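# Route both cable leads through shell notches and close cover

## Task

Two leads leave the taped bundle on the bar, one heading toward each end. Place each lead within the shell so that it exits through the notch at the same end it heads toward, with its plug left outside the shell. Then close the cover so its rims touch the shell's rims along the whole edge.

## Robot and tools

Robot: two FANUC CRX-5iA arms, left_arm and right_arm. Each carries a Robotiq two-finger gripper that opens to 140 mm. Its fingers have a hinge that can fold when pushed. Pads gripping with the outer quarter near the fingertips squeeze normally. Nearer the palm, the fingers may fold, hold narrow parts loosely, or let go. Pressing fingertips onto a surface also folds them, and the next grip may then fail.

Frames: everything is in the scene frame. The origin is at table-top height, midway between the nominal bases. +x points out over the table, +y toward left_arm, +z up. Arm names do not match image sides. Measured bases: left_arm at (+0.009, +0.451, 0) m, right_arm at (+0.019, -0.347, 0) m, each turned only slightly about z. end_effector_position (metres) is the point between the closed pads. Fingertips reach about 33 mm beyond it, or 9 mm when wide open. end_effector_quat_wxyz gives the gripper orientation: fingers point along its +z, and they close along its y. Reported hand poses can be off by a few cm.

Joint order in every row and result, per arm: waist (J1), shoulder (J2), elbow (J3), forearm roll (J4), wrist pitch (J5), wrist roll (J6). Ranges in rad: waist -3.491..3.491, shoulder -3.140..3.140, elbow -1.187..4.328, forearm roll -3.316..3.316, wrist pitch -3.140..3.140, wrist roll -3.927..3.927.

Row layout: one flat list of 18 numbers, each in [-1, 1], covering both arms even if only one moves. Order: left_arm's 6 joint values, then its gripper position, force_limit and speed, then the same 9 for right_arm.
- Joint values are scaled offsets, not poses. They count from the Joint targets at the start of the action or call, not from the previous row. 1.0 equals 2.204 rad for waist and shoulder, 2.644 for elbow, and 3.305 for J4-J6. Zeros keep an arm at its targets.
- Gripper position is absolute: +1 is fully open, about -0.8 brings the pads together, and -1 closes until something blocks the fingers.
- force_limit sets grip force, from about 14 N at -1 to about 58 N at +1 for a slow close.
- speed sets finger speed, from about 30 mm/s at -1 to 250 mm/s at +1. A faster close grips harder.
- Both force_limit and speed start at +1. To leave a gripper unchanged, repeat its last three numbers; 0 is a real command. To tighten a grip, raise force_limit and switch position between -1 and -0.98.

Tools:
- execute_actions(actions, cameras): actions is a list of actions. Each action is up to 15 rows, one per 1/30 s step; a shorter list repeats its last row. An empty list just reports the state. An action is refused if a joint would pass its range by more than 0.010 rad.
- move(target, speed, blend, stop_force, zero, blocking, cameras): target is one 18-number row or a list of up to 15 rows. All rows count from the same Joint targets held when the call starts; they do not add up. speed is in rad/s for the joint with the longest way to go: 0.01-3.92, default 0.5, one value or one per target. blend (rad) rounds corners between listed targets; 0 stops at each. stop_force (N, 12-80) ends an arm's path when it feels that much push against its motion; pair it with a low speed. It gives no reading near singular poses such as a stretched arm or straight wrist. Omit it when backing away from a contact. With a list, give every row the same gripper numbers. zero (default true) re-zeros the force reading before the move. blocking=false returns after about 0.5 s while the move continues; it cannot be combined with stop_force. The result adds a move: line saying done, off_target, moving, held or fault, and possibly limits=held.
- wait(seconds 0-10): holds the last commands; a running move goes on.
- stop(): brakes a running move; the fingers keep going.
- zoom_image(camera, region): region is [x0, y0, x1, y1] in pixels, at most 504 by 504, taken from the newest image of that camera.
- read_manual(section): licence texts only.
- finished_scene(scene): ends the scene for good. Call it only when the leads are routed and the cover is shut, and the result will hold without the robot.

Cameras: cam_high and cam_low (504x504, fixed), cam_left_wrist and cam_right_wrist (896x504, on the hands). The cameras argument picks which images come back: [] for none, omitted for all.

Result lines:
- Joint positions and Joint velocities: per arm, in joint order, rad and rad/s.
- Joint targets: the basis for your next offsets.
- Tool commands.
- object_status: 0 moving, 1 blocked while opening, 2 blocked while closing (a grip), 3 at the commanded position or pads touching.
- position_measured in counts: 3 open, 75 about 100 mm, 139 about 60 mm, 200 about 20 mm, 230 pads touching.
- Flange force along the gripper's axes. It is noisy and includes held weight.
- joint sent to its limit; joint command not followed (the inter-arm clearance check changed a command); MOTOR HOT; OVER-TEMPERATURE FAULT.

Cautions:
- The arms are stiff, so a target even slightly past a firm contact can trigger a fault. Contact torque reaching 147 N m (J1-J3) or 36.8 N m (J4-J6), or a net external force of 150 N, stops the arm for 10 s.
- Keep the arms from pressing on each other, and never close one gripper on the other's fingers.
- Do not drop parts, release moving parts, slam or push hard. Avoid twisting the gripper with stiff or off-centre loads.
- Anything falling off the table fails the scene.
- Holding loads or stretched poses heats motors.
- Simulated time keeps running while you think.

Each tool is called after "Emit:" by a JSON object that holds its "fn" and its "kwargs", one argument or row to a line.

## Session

Emit:
{"fn": "execute_actions", "kwargs": {
  "actions": []
}}

Emit:
{"fn": "zoom_image", "kwargs": {
  "camera": "cam_high",
  "region": [170, 180, 370, 340]
}}

Scene clock: 0.00 s.
left_arm: end_effector_position=(+0.4540, -0.0081, +0.1866) position_measured=3 object_status=3 end_effector_quat_wxyz=(+0.050, +0.599, -0.467, +0.649) | right_arm: end_effector_position=(+0.5751, -0.4312, +0.1997) position_measured=3 object_status=3 end_effector_quat_wxyz=(-0.323, -0.307, +0.889, -0.107)
Joint positions: left_arm=[-0.436 0.031 -0.796 -0.433 0.714 1.278] | right_arm=[0.261 0.81 0.734 0.305 -2.126 -1.072]
Joint velocities: within noise
Flange force (N): no reading
Joint targets: left_arm=[-0.436 0.031 -0.796 -0.433 0.714 1.278] | right_arm=[0.261 0.810 0.734 0.305 -2.126 -1.072]
Tool commands: left_gripper/position=+1.0 left_gripper/force_limit=+1.0 left_gripper/speed=+1.0 right_gripper/position=+1.0 right_gripper/force_limit=+1.0 right_gripper/speed=+1.0
camera_calibration:
cam_left_wrist: T_world_to_cam=[[-0.626062, -0.569321, -0.532841, 0.388503], [0.00553977, 0.680064, -0.733132, 0.144383], [0.779754, -0.461938, -0.422608, -0.13594], [0, 0, 0, 1]] pos_world=[0.348427, 0.060198, 0.255413]
cam_right_wrist: T_world_to_cam=[[-0.599371, 0.800359, 0.0133888, 0.692336], [0.75015, 0.56745, -0.339523, -0.112654], [-0.279338, -0.193457, -0.940502, 0.407699], [0, 0, 0, 1]] pos_world=[0.61336, -0.41132, 0.335924]

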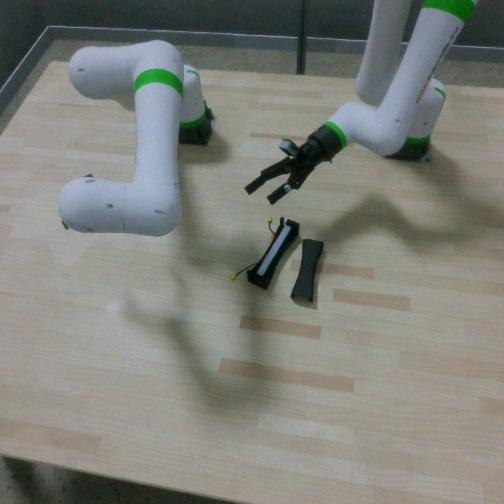

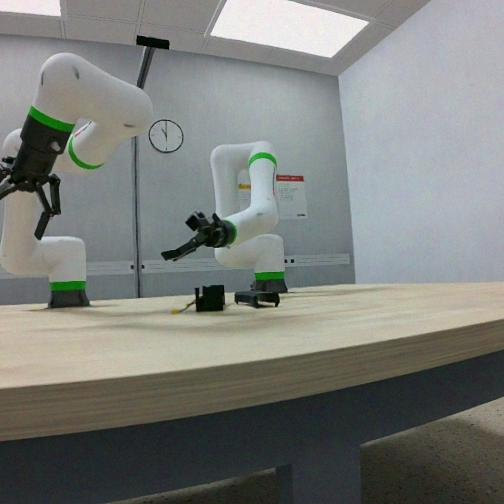

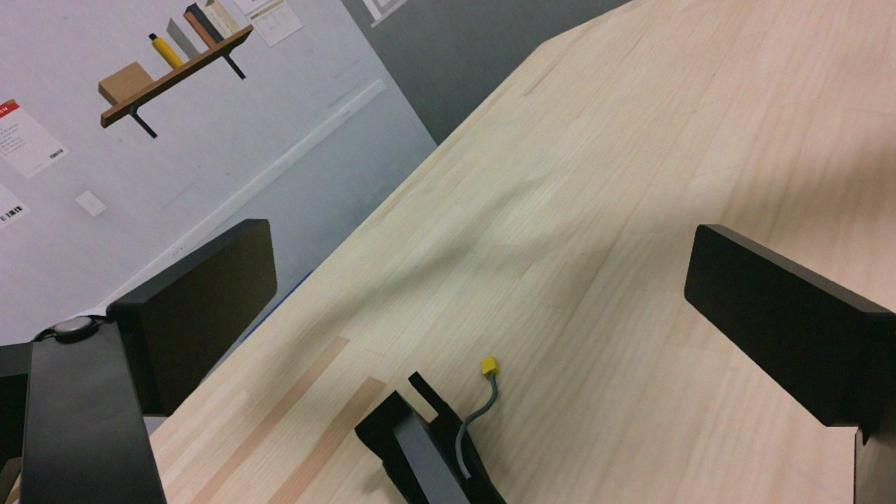

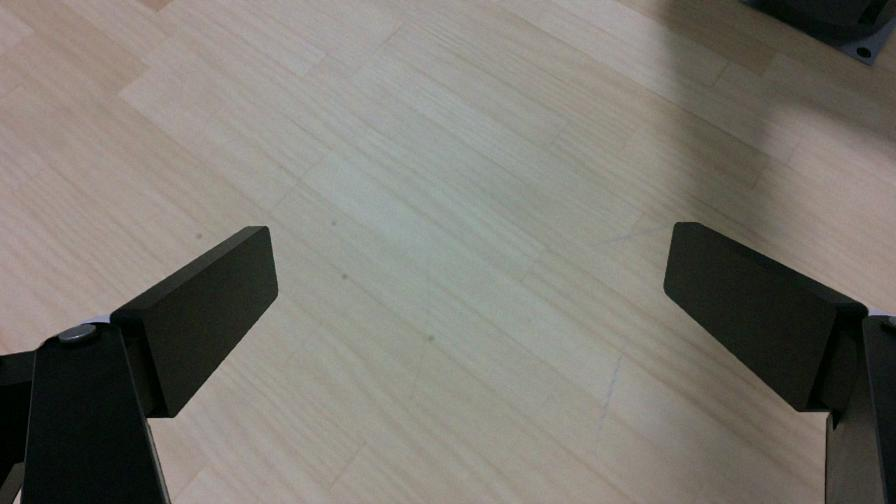

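Scaled by 2.520 from the camera's 504x504 image, which has a finer 720x720 frame.

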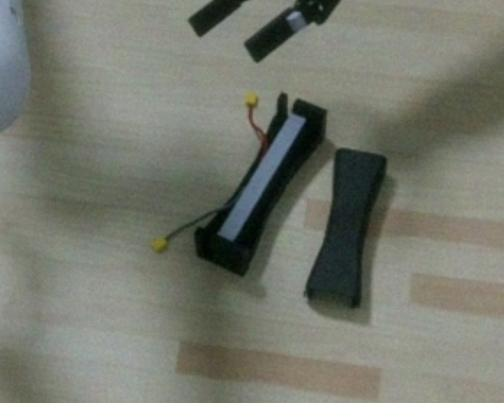

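Emit:
{"fn": "move", "kwargs": {
  "target": [
    [0.1910,0,0.4227,0,0,0, 1,1,1, 0,0,0,0,0,0, 1,1,1],
    [0.1910,0.1458,0.4227,0.1310,-0.6820,-0.0003, 1,1,1, 0.2548,-0.1972,-0.1443,-0.0923,0.1749,-0.0250, 1,1,1]
  ],
  "speed": 1.0,
  "blend": 0.1,
  "cameras": ["cam_right_wrist", "cam_high"]
}}

Emit:
{"fn": "zoom_image", "kwargs": {
  "camera": "cam_right_wrist",
  "region": [250, 50, 750, 400]
}}

Scene clock: 10.33 s.
left_arm: end_effector_position=(+0.5750, +0.3008, +0.2002) position_measured=3 object_status=3 end_effector_quat_wxyz=(+0.000, +0.986, -0.164, +0.000) | right_arm: end_effector_position=(+0.5153, -0.0195, +0.1997) position_measured=3 object_status=3 end_effector_quat_wxyz=(+0.000, -0.573, +0.820, +0.000)
Joint positions: left_arm=[-0.015 0.353 0.322 0 -1.541 1.277] | right_arm=[0.822 0.376 0.352 -0.001 -1.547 -1.155]
Flange force (N): left_arm=[-8.0 3.0 1.2] | right_arm=[7.8 5.8 0.8]
Joint targets: left_arm=[-0.015 0.353 0.322 0.000 -1.541 1.277] | right_arm=[0.822 0.376 0.352 -0.001 -1.547 -1.155]
move: done
camera_calibration:
cam_right_wrist: T_world_to_cam=[[-0.935052, 0.354109, 0.0169005, 0.49056], [0.33828, 0.876965, 0.341319, -0.219068], [0.106043, 0.324868, -0.939796, 0.281988], [0, 0, 0, 1]] pos_world=[0.502902, -0.0732052, 0.331493]
Images, in order (width x height): cam_high 504x504, cam_right_wrist 896x504.

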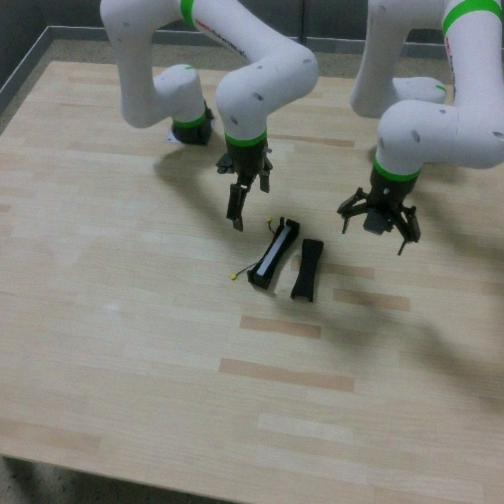

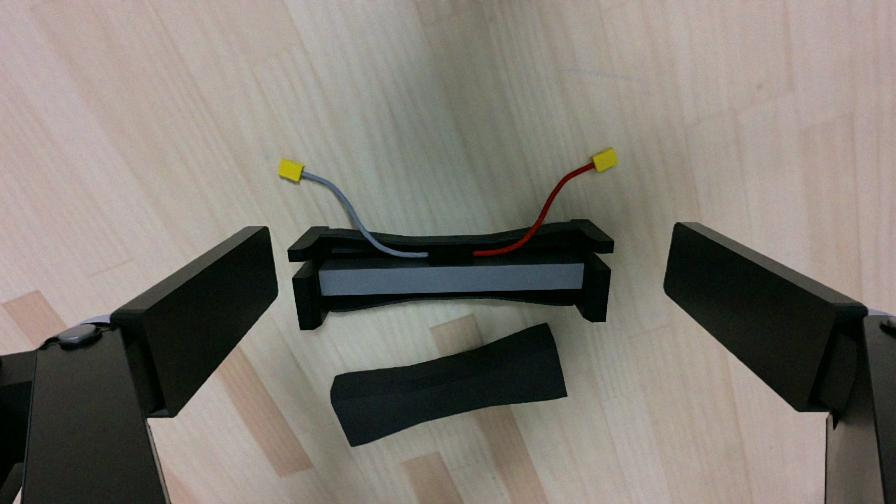

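Scaled by 1.008 from the camera's 896x504 image, which has a finer 1280x720 frame.

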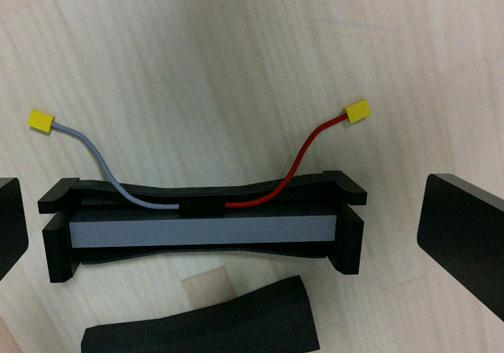

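Emit:
{"fn": "zoom_image", "kwargs": {
  "camera": "cam_right_wrist",
  "region": [270, 140, 470, 340]
}}

Emit:
{"fn": "zoom_image", "kwargs": {
  "camera": "cam_right_wrist",
  "region": [440, 140, 640, 340]
}}

Emit:
{"fn": "zoom_image", "kwargs": {
  "camera": "cam_right_wrist",
  "region": [320, 310, 580, 460]
}}

Scaled by 2.520 from the camera's 896x504 image, which has a finer 1280x720 frame.

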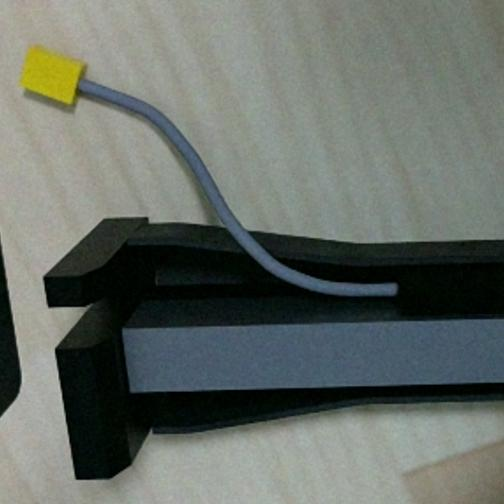

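Scaled by 2.520 from the camera's 896x504 image, which has a finer 1280x720 frame.

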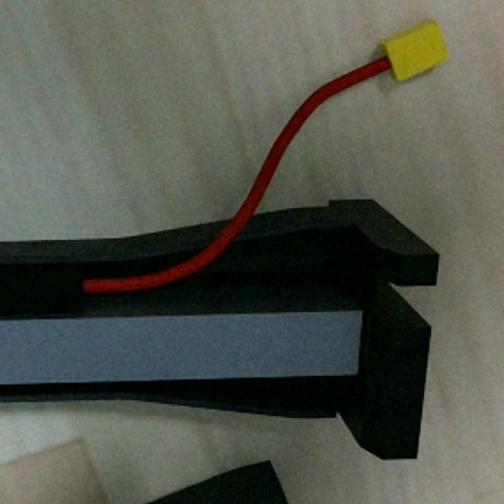

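Scaled by 1.938 from the camera's 896x504 image, which has a finer 1280x720 frame.

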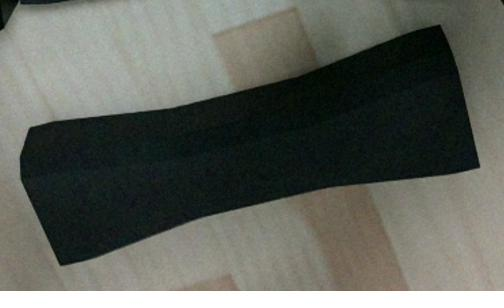

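Emit:
{"fn": "move", "kwargs": {
  "target": [0,0,0,0,0,0, 1,1,1, 0.0860,-0.0508,-0.1632,0.0003,0.0966,-0.4162, -0.325,-1,0],
  "speed": 0.9,
  "cameras": ["cam_right_wrist", "cam_high"]
}}

Emit:
{"fn": "zoom_image", "kwargs": {
  "camera": "cam_right_wrist",
  "region": [350, 130, 650, 430]
}}

Scene clock: 15.60 s.
left_arm: end_effector_position=(+0.5750, +0.3008, +0.2002) position_measured=3 object_status=3 end_effector_quat_wxyz=(+0.000, +0.986, -0.164, +0.000) | right_arm: end_effector_position=(+0.4075, +0.0104, +0.0797) position_measured=170 object_status=3 end_effector_quat_wxyz=(+0.000, -0.017, +1.000, +0.000)
Joint positions: left_arm=[-0.015 0.353 0.322 0 -1.541 1.277] | right_arm=[1.012 0.264 -0.079 0 -1.228 -2.53]
Flange force (N): left_arm=[-8.6 3.1 1.3] | right_arm=[5.4 -4.6 -1.6]
Joint targets: left_arm=[-0.015 0.353 0.322 0.000 -1.541 1.277] | right_arm=[1.012 0.264 -0.079 0.000 -1.228 -2.530]
move: done
camera_calibration:
cam_right_wrist: T_world_to_cam=[[-0.0226718, 0.99962, 0.0156758, 0.00276885], [0.939812, 0.0159628, 0.341319, -0.404086], [0.340939, 0.0224706, -0.939817, 0.0784326], [0, 0, 0, 1]] pos_world=[0.353087, 0.00192014, 0.211591]
Images, in order (width x height): cam_high 504x504, cam_right_wrist 896x504.

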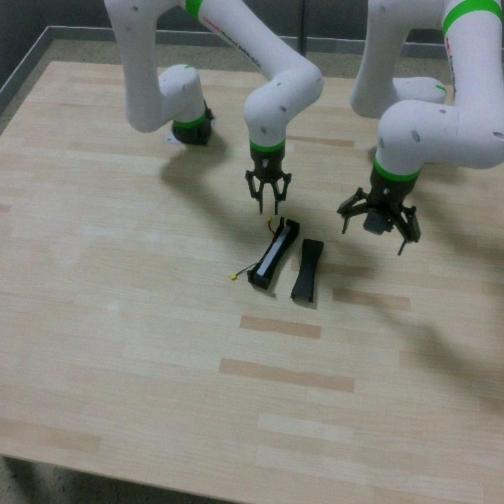

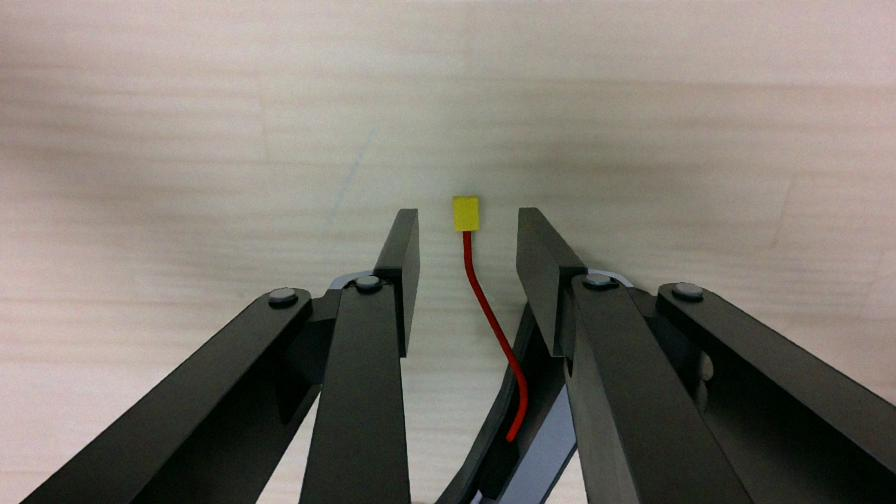

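Scaled by 1.680 from the camera's 896x504 image, which has a finer 1280x720 frame.

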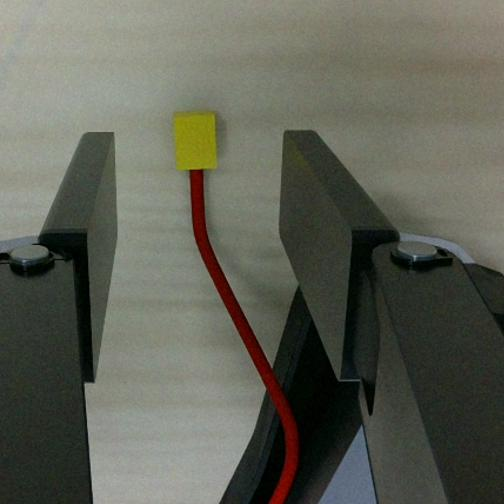

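Emit:
{"fn": "move", "kwargs": {
  "target": [
    [0,0,0,0,0,0, 1,1,1, 0,0.0180,-0.0213,0,0.0291,0, -0.325,-1,0],
    [0,0,0,0,0,0, 1,1,1, 0,0.0180,-0.0213,0,0.0291,0, -1,-0.6,-1]
  ],
  "speed": 0.2,
  "cameras": ["cam_right_wrist", "cam_low"]
}}

Emit:
{"fn": "zoom_image", "kwargs": {
  "camera": "cam_right_wrist",
  "region": [370, 130, 570, 330]
}}

Emit:
{"fn": "zoom_image", "kwargs": {
  "camera": "cam_low",
  "region": [150, 250, 250, 330]
}}

Scene clock: 18.63 s.
left_arm: end_effector_position=(+0.5750, +0.3008, +0.2002) position_measured=3 object_status=3 end_effector_quat_wxyz=(+0.000, +0.986, -0.164, +0.000) | right_arm: end_effector_position=(+0.4075, +0.0104, +0.0370) position_measured=213 object_status=2 end_effector_quat_wxyz=(+0.000, -0.017, +1.000, +0.000)
Joint positions: left_arm=[-0.015 0.353 0.322 0 -1.541 1.277] | right_arm=[1.012 0.303 -0.136 0 -1.132 -2.53]
Flange force (N): left_arm=[-8.2 3.3 0.8] | right_arm=[5.2 -4.6 -5.6]
Joint targets: left_arm=[-0.015 0.353 0.322 0.000 -1.541 1.277] | right_arm=[1.012 0.303 -0.136 0.000 -1.132 -2.530]
move: done
camera_calibration:
cam_right_wrist: T_world_to_cam=[[-0.022742, 0.999616, 0.015863, 0.00353278], [0.939811, 0.015965, 0.341322, -0.389476], [0.340937, 0.0226705, -0.939813, 0.0382105], [0, 0, 0, 1]] pos_world=[0.353087, 0.00182031, 0.168791]
Images, in order (width x height): cam_low 504x504, cam_right_wrist 896x504.

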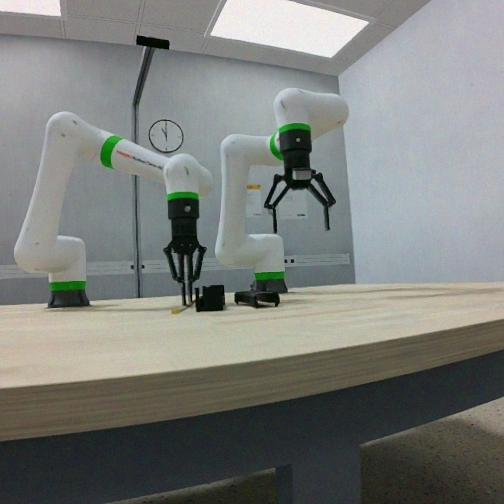

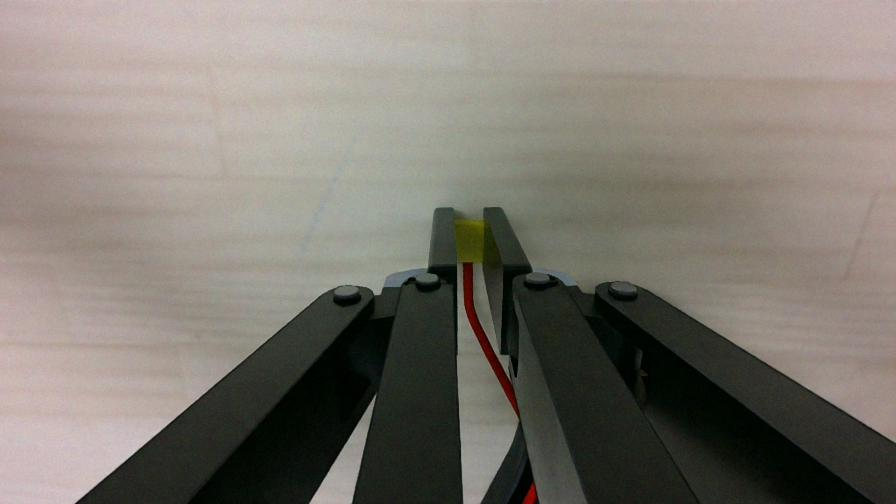

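Scaled by 2.520 from the camera's 896x504 image, which has a finer 1280x720 frame.

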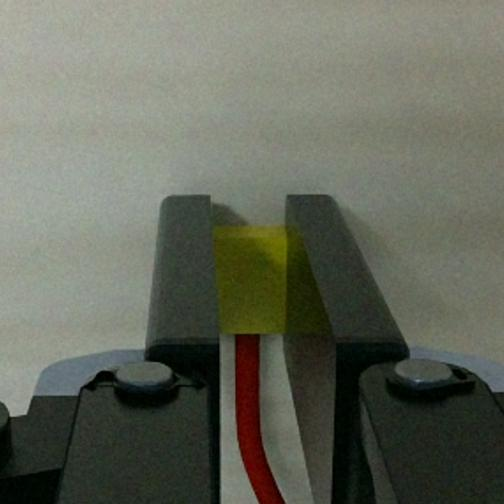

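Scaled by 5.040 from the camera's 504x504 image, which has a finer 720x720 frame.

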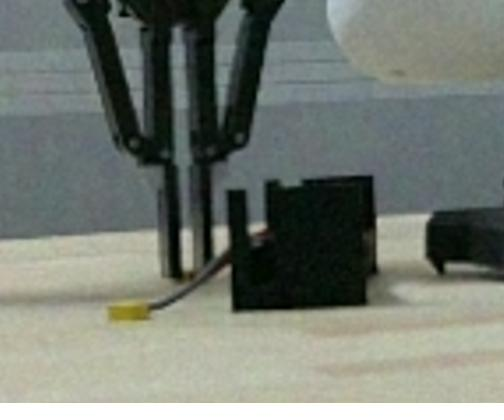

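Emit:
{"fn": "move", "kwargs": {
  "target": [
    [0,0,0,0,0,0, 1,1,1, -0.0054,-0.0207,0.0583,0,-0.0604,-0.0218, -1,-0.6,-1],
    [0,0,0,0,0,0, 1,1,1, 0.0215,0.0256,0.1128,0,-0.0731,-0.1277, -1,-0.6,-1]
  ],
  "speed": 0.25,
  "blend": 0.02,
  "cameras": ["cam_right_wrist", "cam_low", "cam_high"]
}}

Emit:
{"fn": "zoom_image", "kwargs": {
  "camera": "cam_right_wrist",
  "region": [370, 180, 570, 380]
}}

Emit:
{"fn": "zoom_image", "kwargs": {
  "camera": "cam_high",
  "region": [220, 180, 340, 300]
}}

Emit:
{"fn": "zoom_image", "kwargs": {
  "camera": "cam_low",
  "region": [160, 250, 240, 330]
}}

Scene clock: 23.83 s.
left_arm: end_effector_position=(+0.5750, +0.3008, +0.2002) position_measured=3 object_status=3 end_effector_quat_wxyz=(+0.000, +0.986, -0.164, +0.000) | right_arm: end_effector_position=(+0.4176, +0.0753, +0.1280) position_measured=213 object_status=2 end_effector_quat_wxyz=(+0.000, +0.169, +0.986, +0.000)
Joint positions: left_arm=[-0.015 0.353 0.322 0 -1.541 1.277] | right_arm=[1.059 0.36 0.163 0 -1.374 -2.952]
Flange force (N): left_arm=[-7.7 3.2 1.2] | right_arm=[2.9 -8.2 0.6]
Joint targets: left_arm=[-0.015 0.353 0.322 0.000 -1.541 1.277] | right_arm=[1.059 0.360 0.163 0.000 -1.374 -2.952]
move: done
camera_calibration:
cam_right_wrist: T_world_to_cam=[[0.344813, 0.93853, 0.0162641, -0.211495], [0.880255, -0.329323, 0.341611, -0.380285], [0.325968, -0.103475, -0.939701, 0.134663], [0, 0, 0, 1]] pos_world=[0.363778, 0.0871929, 0.259892]
Images, in order (width x height): cam_high 504x504, cam_low 504x504, cam_right_wrist 896x504.

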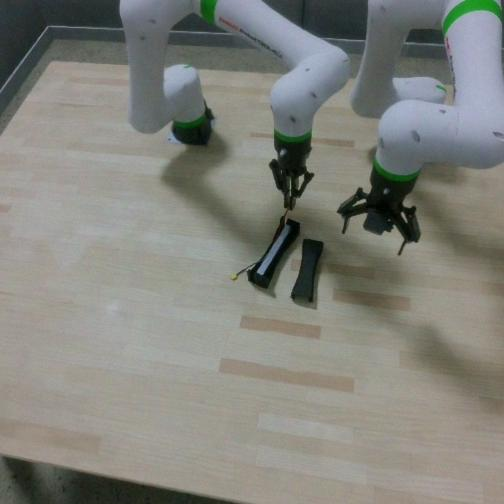

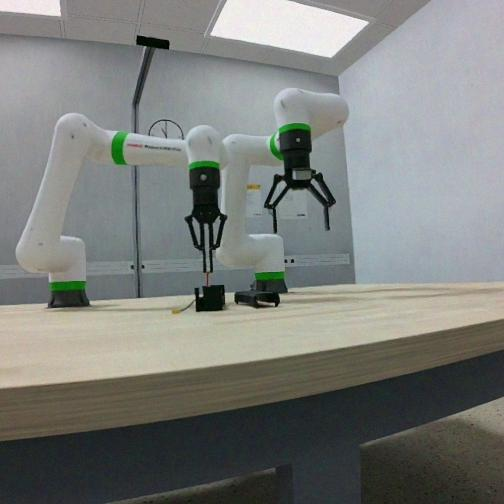

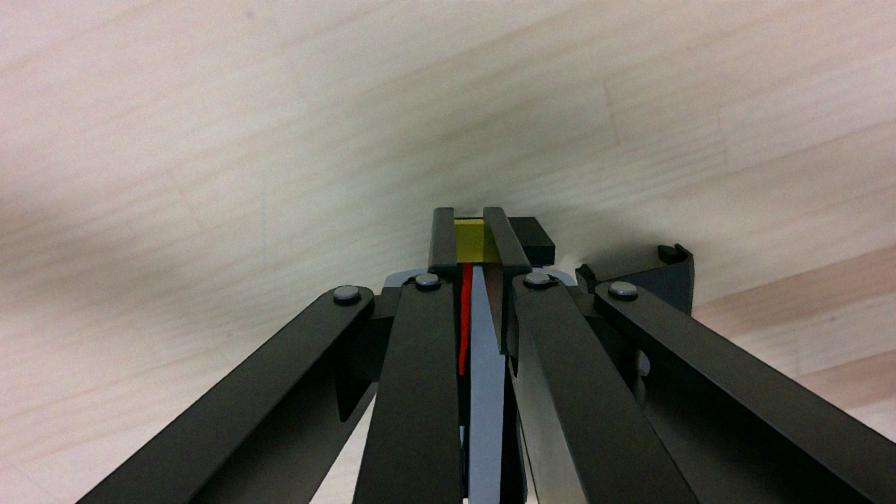

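Scaled by 2.520 from the camera's 896x504 image, which has a finer 1280x720 frame.

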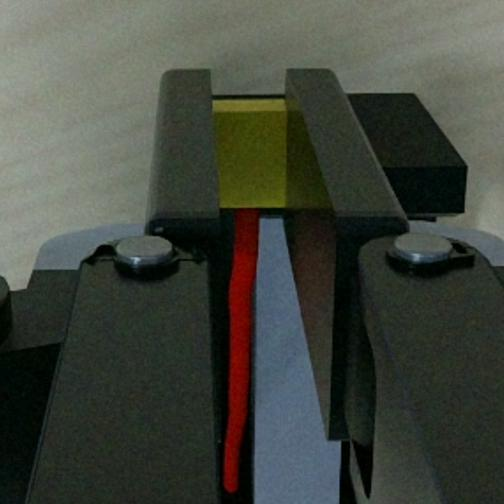

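Scaled by 4.200 from the camera's 504x504 image, which has a finer 720x720 frame.

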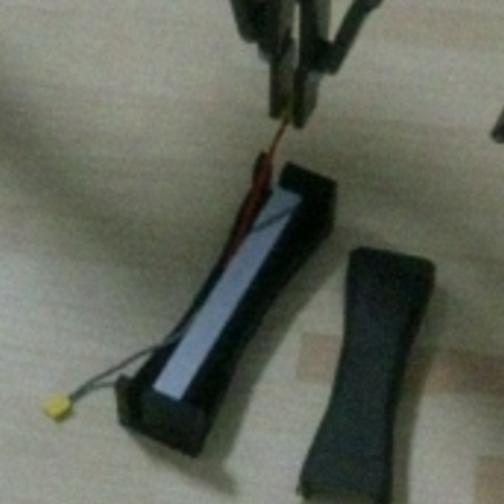

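Scaled by 6.300 from the camera's 504x504 image, which has a finer 720x720 frame.

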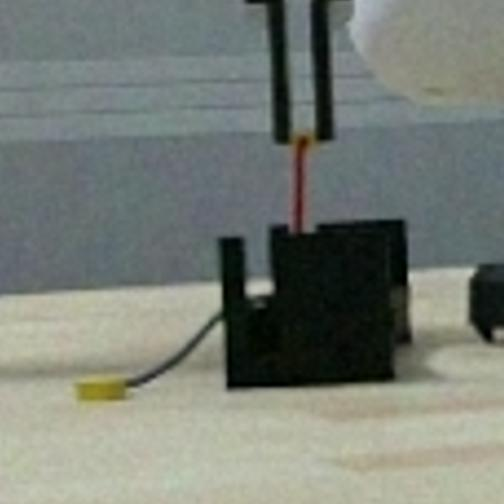

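Emit:
{"fn": "move", "kwargs": {
  "target": [0,0,0,0,0,0, 1,1,1, 0.0103,0.0027,-0.0286,0,0.0248,-0.0070, -1,-0.6,-1],
  "speed": 0.1,
  "cameras": ["cam_right_wrist", "cam_high"]
}}

Emit:
{"fn": "zoom_image", "kwargs": {
  "camera": "cam_right_wrist",
  "region": [370, 180, 570, 380]
}}

Emit:
{"fn": "zoom_image", "kwargs": {
  "camera": "cam_high",
  "region": [250, 190, 320, 260]
}}

Scene clock: 27.60 s.
left_arm: end_effector_position=(+0.5750, +0.3008, +0.2002) position_measured=3 object_status=3 end_effector_quat_wxyz=(+0.000, +0.986, -0.164, +0.000) | right_arm: end_effector_position=(+0.4051, +0.0791, +0.0930) position_measured=213 object_status=2 end_effector_quat_wxyz=(+0.000, +0.170, +0.986, +0.000)
Joint positions: left_arm=[-0.015 0.353 0.322 0 -1.541 1.277] | right_arm=[1.082 0.366 0.087 0 -1.292 -2.976]
Flange force (N): left_arm=[-8.6 3.2 1.3] | right_arm=[3.9 -8.1 -1.7]
Joint targets: left_arm=[-0.015 0.353 0.322 0.000 -1.541 1.277] | right_arm=[1.082 0.366 0.087 0.000 -1.292 -2.976]
move: done
camera_calibration:
cam_right_wrist: T_world_to_cam=[[0.345227, 0.938372, 0.016623, -0.210489], [0.880088, -0.329835, 0.341546, -0.355922], [0.32598, -0.103281, -0.939718, 0.106234], [0, 0, 0, 1]] pos_world=[0.351279, 0.0910935, 0.224892]
Images, in order (width x height): cam_high 504x504, cam_right_wrist 896x504.

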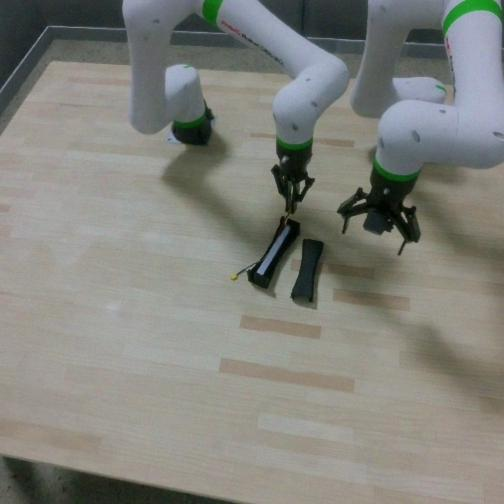

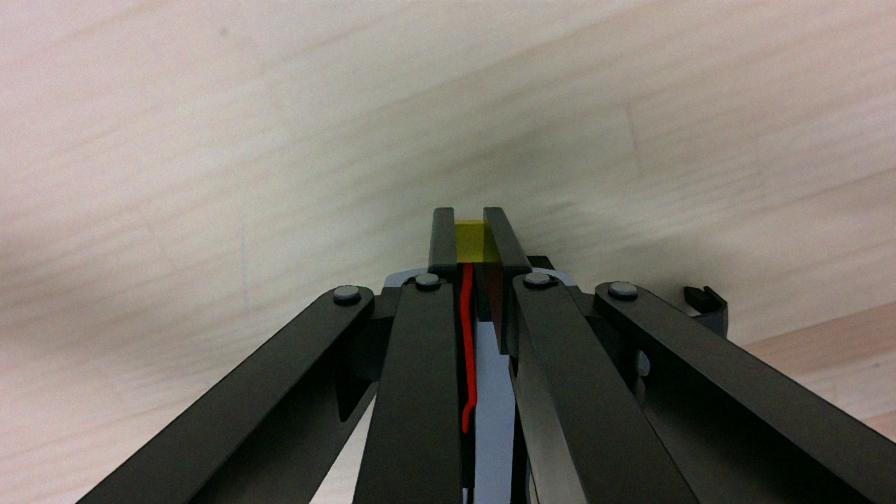

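Scaled by 2.520 from the camera's 896x504 image, which has a finer 1280x720 frame.

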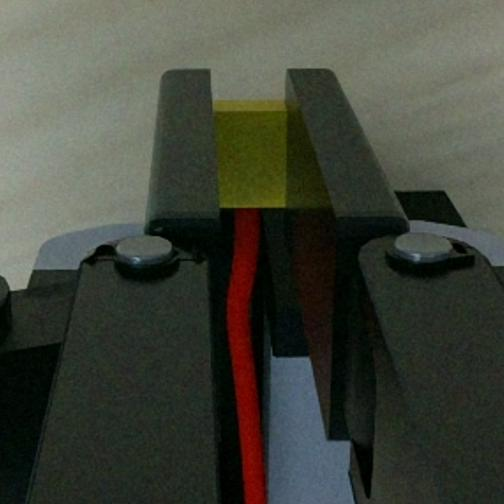

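Scaled by 7.200 from the camera's 504x504 image, which has a finer 720x720 frame.

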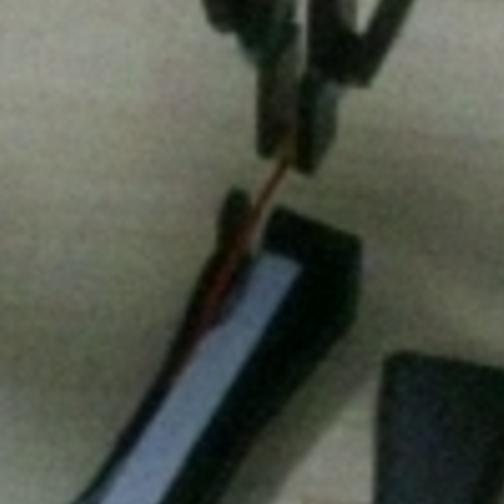

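Emit:
{"fn": "move", "kwargs": {
  "target": [0,0,0,0,0,0, 1,1,1, 0,0.0189,-0.0267,0,0.0339,0, -1,-0.6,-1],
  "speed": 0.08,
  "cameras": ["cam_right_wrist", "cam_high"]
}}

Emit:
{"fn": "zoom_image", "kwargs": {
  "camera": "cam_right_wrist",
  "region": [370, 180, 570, 380]
}}

Emit:
{"fn": "zoom_image", "kwargs": {
  "camera": "cam_high",
  "region": [250, 190, 320, 260]
}}

Scene clock: 30.10 s.
left_arm: end_effector_position=(+0.5750, +0.3008, +0.2002) position_measured=3 object_status=3 end_effector_quat_wxyz=(+0.000, +0.986, -0.164, +0.000) | right_arm: end_effector_position=(+0.4050, +0.0790, +0.0411) position_measured=213 object_status=2 end_effector_quat_wxyz=(+0.000, +0.170, +0.986, +0.000)
Joint positions: left_arm=[-0.015 0.353 0.322 0 -1.541 1.277] | right_arm=[1.082 0.407 0.016 0 -1.18 -2.976]
Flange force (N): left_arm=[-7.8 3.3 1.4] | right_arm=[3.2 -7.6 -3.2]
Joint targets: left_arm=[-0.015 0.353 0.322 0.000 -1.541 1.277] | right_arm=[1.082 0.407 0.016 0.000 -1.180 -2.976]
move: done
camera_calibration:
cam_right_wrist: T_world_to_cam=[[0.345145, 0.938405, 0.0164909, -0.209447], [0.880133, -0.329715, 0.341546, -0.338133], [0.325945, -0.103368, -0.939721, 0.0574111], [0, 0, 0, 1]] pos_world=[0.351179, 0.0909933, 0.172892]
Images, in order (width x height): cam_high 504x504, cam_right_wrist 896x504.

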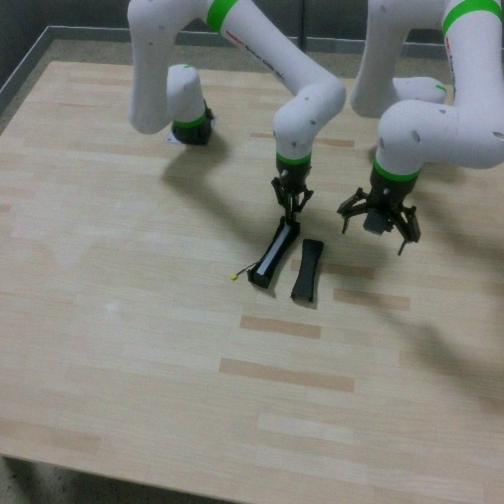

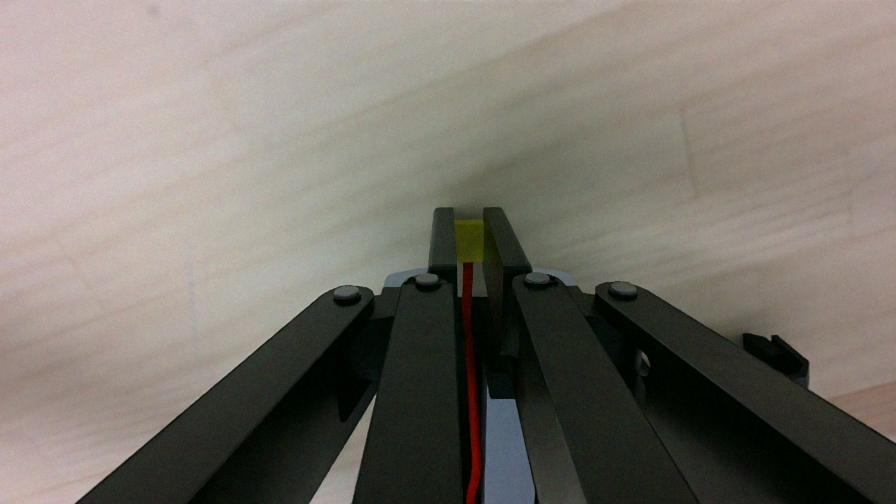

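Scaled by 2.520 from the camera's 896x504 image, which has a finer 1280x720 frame.

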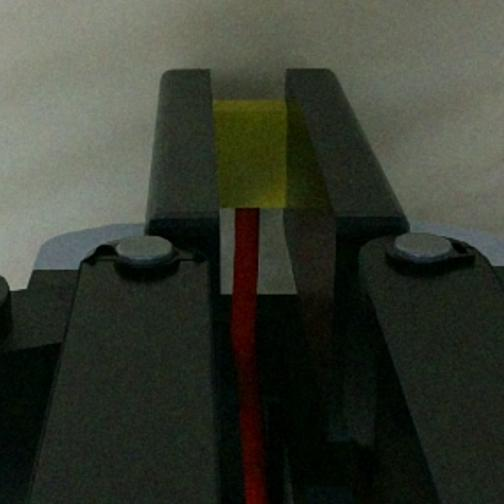

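Scaled by 7.200 from the camera's 504x504 image, which has a finer 720x720 frame.

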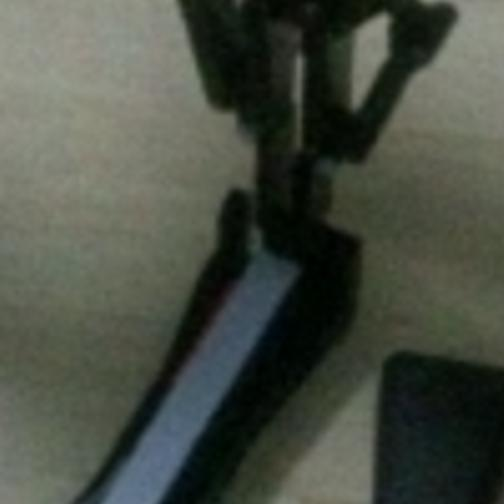

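Good. Release and lift.

Emit:
{"fn": "move", "kwargs": {
  "target": [
    [0,0,0,0,0,0, 1,1,1, 0,0,0,0,0,0, -0.4,-0.6,-1],
    [0,0,0,0,0,0, 1,1,1, 0,-0.0216,0.0553,0,-0.0587,0, -0.4,-0.6,-1]
  ],
  "speed": 0.3,
  "cameras": ["cam_right_wrist", "cam_high"]
}}

Emit:
{"fn": "zoom_image", "kwargs": {
  "camera": "cam_right_wrist",
  "region": [370, 150, 610, 390]
}}

Scene clock: 32.47 s.
left_arm: end_effector_position=(+0.5750, +0.3008, +0.2002) position_measured=3 object_status=3 end_effector_quat_wxyz=(+0.000, +0.986, -0.164, +0.000) | right_arm: end_effector_position=(+0.4079, +0.0842, +0.1280) position_measured=179 object_status=3 end_effector_quat_wxyz=(+0.000, +0.170, +0.986, +0.000)
Joint positions: left_arm=[-0.015 0.353 0.322 0 -1.541 1.277] | right_arm=[1.082 0.36 0.163 0.001 -1.374 -2.976]
Flange force (N): left_arm=[-8.7 3.2 1.5] | right_arm=[3.8 -8.2 -0.5]
Joint targets: left_arm=[-0.015 0.353 0.322 0.000 -1.541 1.277] | right_arm=[1.082 0.360 0.163 0.000 -1.374 -2.976]
move: done
camera_calibration:
cam_right_wrist: T_world_to_cam=[[0.345163, 0.938403, 0.016162, -0.216682], [0.880152, -0.329621, 0.341588, -0.368678], [0.325875, -0.103679, -0.939711, 0.138717], [0, 0, 0, 1]] pos_world=[0.354079, 0.0961929, 0.259792]
Images, in order (width x height): cam_high 504x504, cam_right_wrist 896x504.

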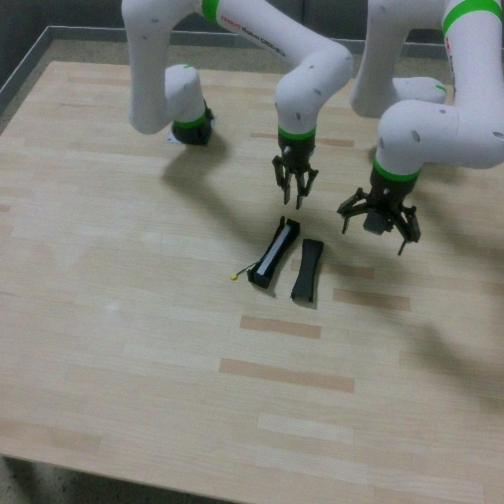

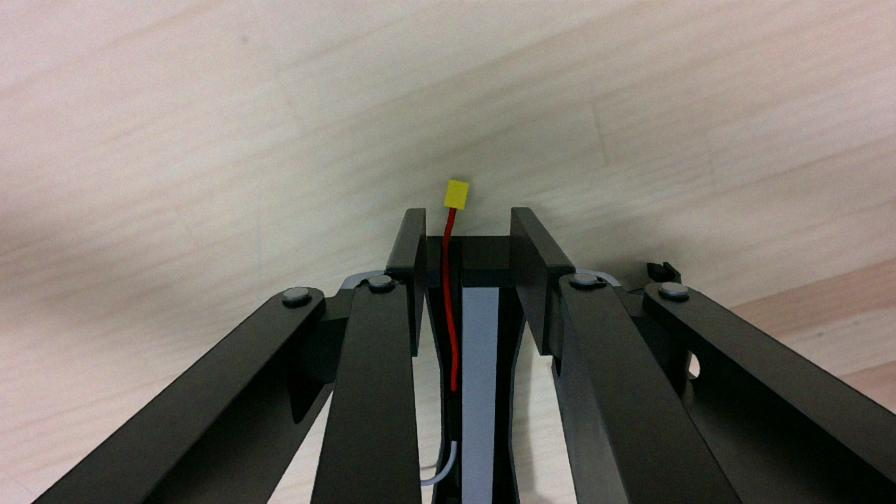

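Scaled by 2.100 from the camera's 896x504 image, which has a finer 1280x720 frame.

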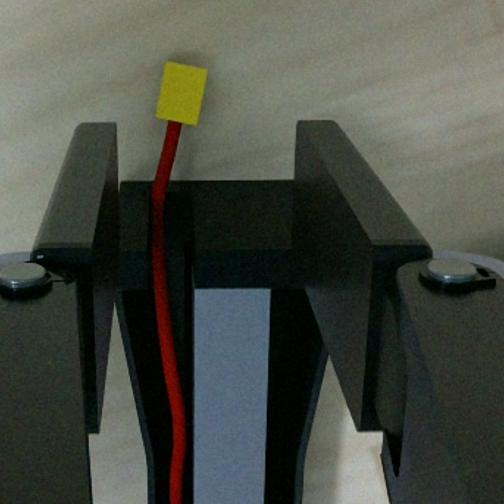

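Emit:
{"fn": "move", "kwargs": {
  "target": [
    [0,0,0,0,0,0, 1,1,1, -0.1985,0.1061,0.1469,0,-0.0467,0.9906, -0.325,-1,0],
    [0,0,0,0,0,0, 1,1,1, -0.1985,0.1165,0.0981,0,-0.0008,0.9906, -0.325,-1,0]
  ],
  "speed": [1.3,0.4],
  "blend": 0.02,
  "cameras": ["cam_right_wrist"]
}}

Emit:
{"fn": "zoom_image", "kwargs": {
  "camera": "cam_right_wrist",
  "region": [350, 130, 650, 430]
}}

Scene clock: 37.40 s.
left_arm: end_effector_position=(+0.5750, +0.3008, +0.2002) position_measured=3 object_status=3 end_effector_quat_wxyz=(+0.000, +0.986, -0.164, +0.000) | right_arm: end_effector_position=(+0.6295, -0.0665, +0.0799) position_measured=170 object_status=3 end_effector_quat_wxyz=(+0.000, +0.948, -0.317, +0.000)
Joint positions: left_arm=[-0.015 0.353 0.322 0 -1.541 1.277] | right_arm=[0.644 0.617 0.422 0 -1.376 0.299]
Flange force (N): left_arm=[-8.2 3.0 1.3] | right_arm=[-5.6 10.7 -0.6]
Joint targets: left_arm=[-0.015 0.353 0.322 0.000 -1.541 1.277] | right_arm=[0.644 0.617 0.422 0.000 -1.376 0.299]
move: done
camera_calibration:
cam_right_wrist: T_world_to_cam=[[-0.610792, -0.791622, 0.0163683, 0.335651], [-0.740907, 0.578708, 0.340813, 0.483905], [-0.279268, 0.196039, -0.939988, 0.406609], [0, 0, 0, 1]] pos_world=[0.677095, -0.0940422, 0.211793]
Images, in order (width x height): cam_right_wrist 896x504.

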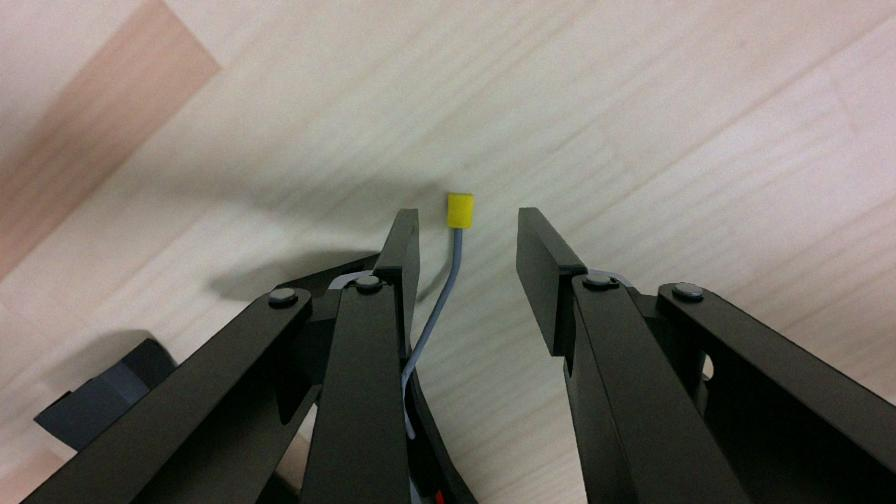

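Scaled by 1.680 from the camera's 896x504 image, which has a finer 1280x720 frame.

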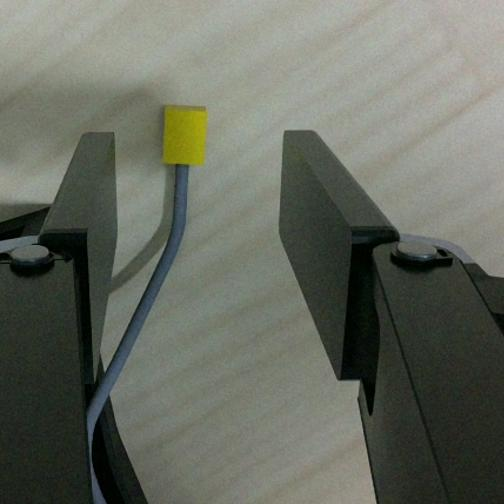

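Emit:
{"fn": "move", "kwargs": {
  "target": [
    [0,0,0,0,0,0, 1,1,1, -0.0010,0.0152,-0.0185,0,0.0250,0.0006, -0.325,-1,0],
    [0,0,0,0,0,0, 1,1,1, -0.0010,0.0152,-0.0185,0,0.0250,0.0006, -1,-0.6,-1]
  ],
  "speed": 0.2,
  "cameras": ["cam_right_wrist", "cam_low"]
}}

Emit:
{"fn": "zoom_image", "kwargs": {
  "camera": "cam_right_wrist",
  "region": [370, 130, 570, 330]
}}

Emit:
{"fn": "zoom_image", "kwargs": {
  "camera": "cam_low",
  "region": [140, 250, 240, 330]
}}

Scene clock: 40.43 s.
left_arm: end_effector_position=(+0.5750, +0.3008, +0.2002) position_measured=3 object_status=3 end_effector_quat_wxyz=(+0.000, +0.986, -0.164, +0.000) | right_arm: end_effector_position=(+0.6324, -0.0662, +0.0373) position_measured=213 object_status=2 end_effector_quat_wxyz=(+0.000, +0.948, -0.317, +0.000)
Joint positions: left_arm=[-0.015 0.353 0.322 0 -1.541 1.277] | right_arm=[0.642 0.65 0.373 0 -1.294 0.301]
Flange force (N): left_arm=[-8.1 3.1 1.3] | right_arm=[-5.6 9.7 -5.5]
Joint targets: left_arm=[-0.015 0.353 0.322 0.000 -1.541 1.277] | right_arm=[0.642 0.650 0.373 0.000 -1.294 0.301]
move: done
camera_calibration:
cam_right_wrist: T_world_to_cam=[[-0.610929, -0.791521, 0.0161312, 0.338561], [-0.740867, 0.578777, 0.340782, 0.500458], [-0.279073, 0.196243, -0.940004, 0.367234], [0, 0, 0, 1]] pos_world=[0.680095, -0.093742, 0.169192]
Images, in order (width x height): cam_low 504x504, cam_right_wrist 896x504.

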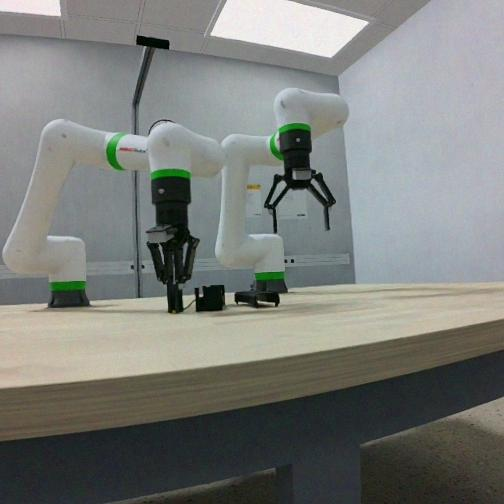

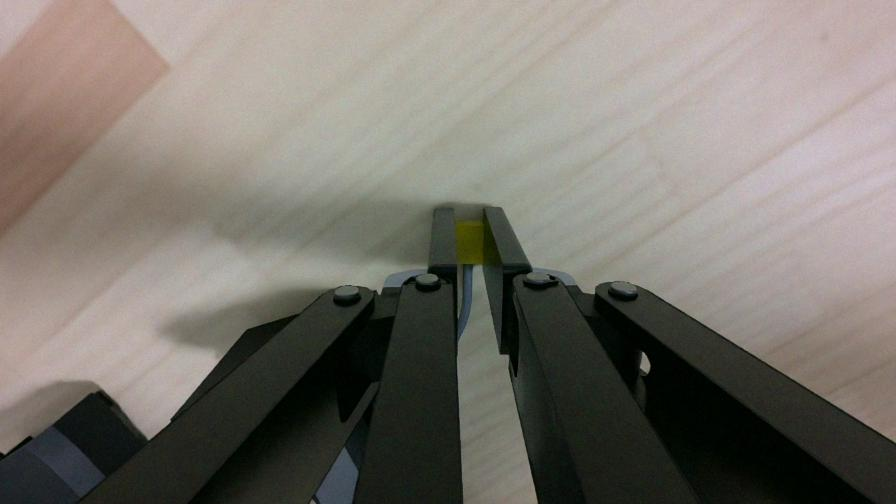

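Scaled by 2.520 from the camera's 896x504 image, which has a finer 1280x720 frame.

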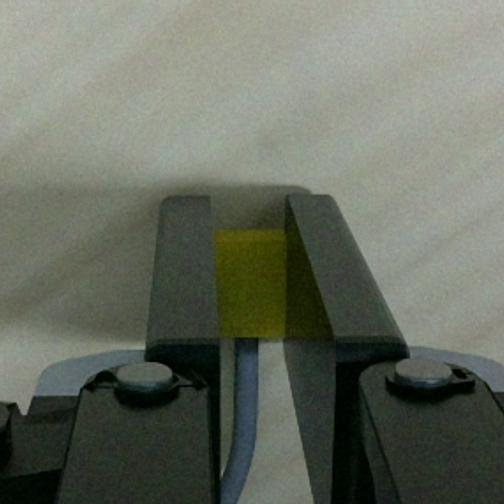

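Scaled by 5.040 from the camera's 504x504 image, which has a finer 720x720 frame.

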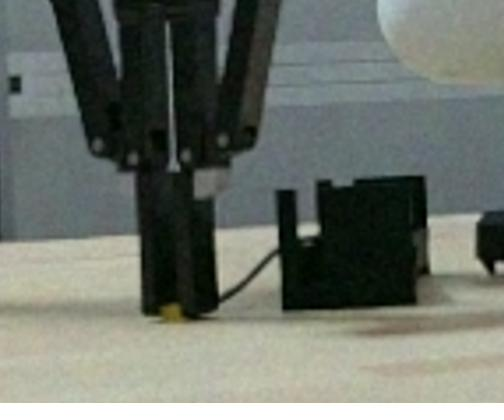

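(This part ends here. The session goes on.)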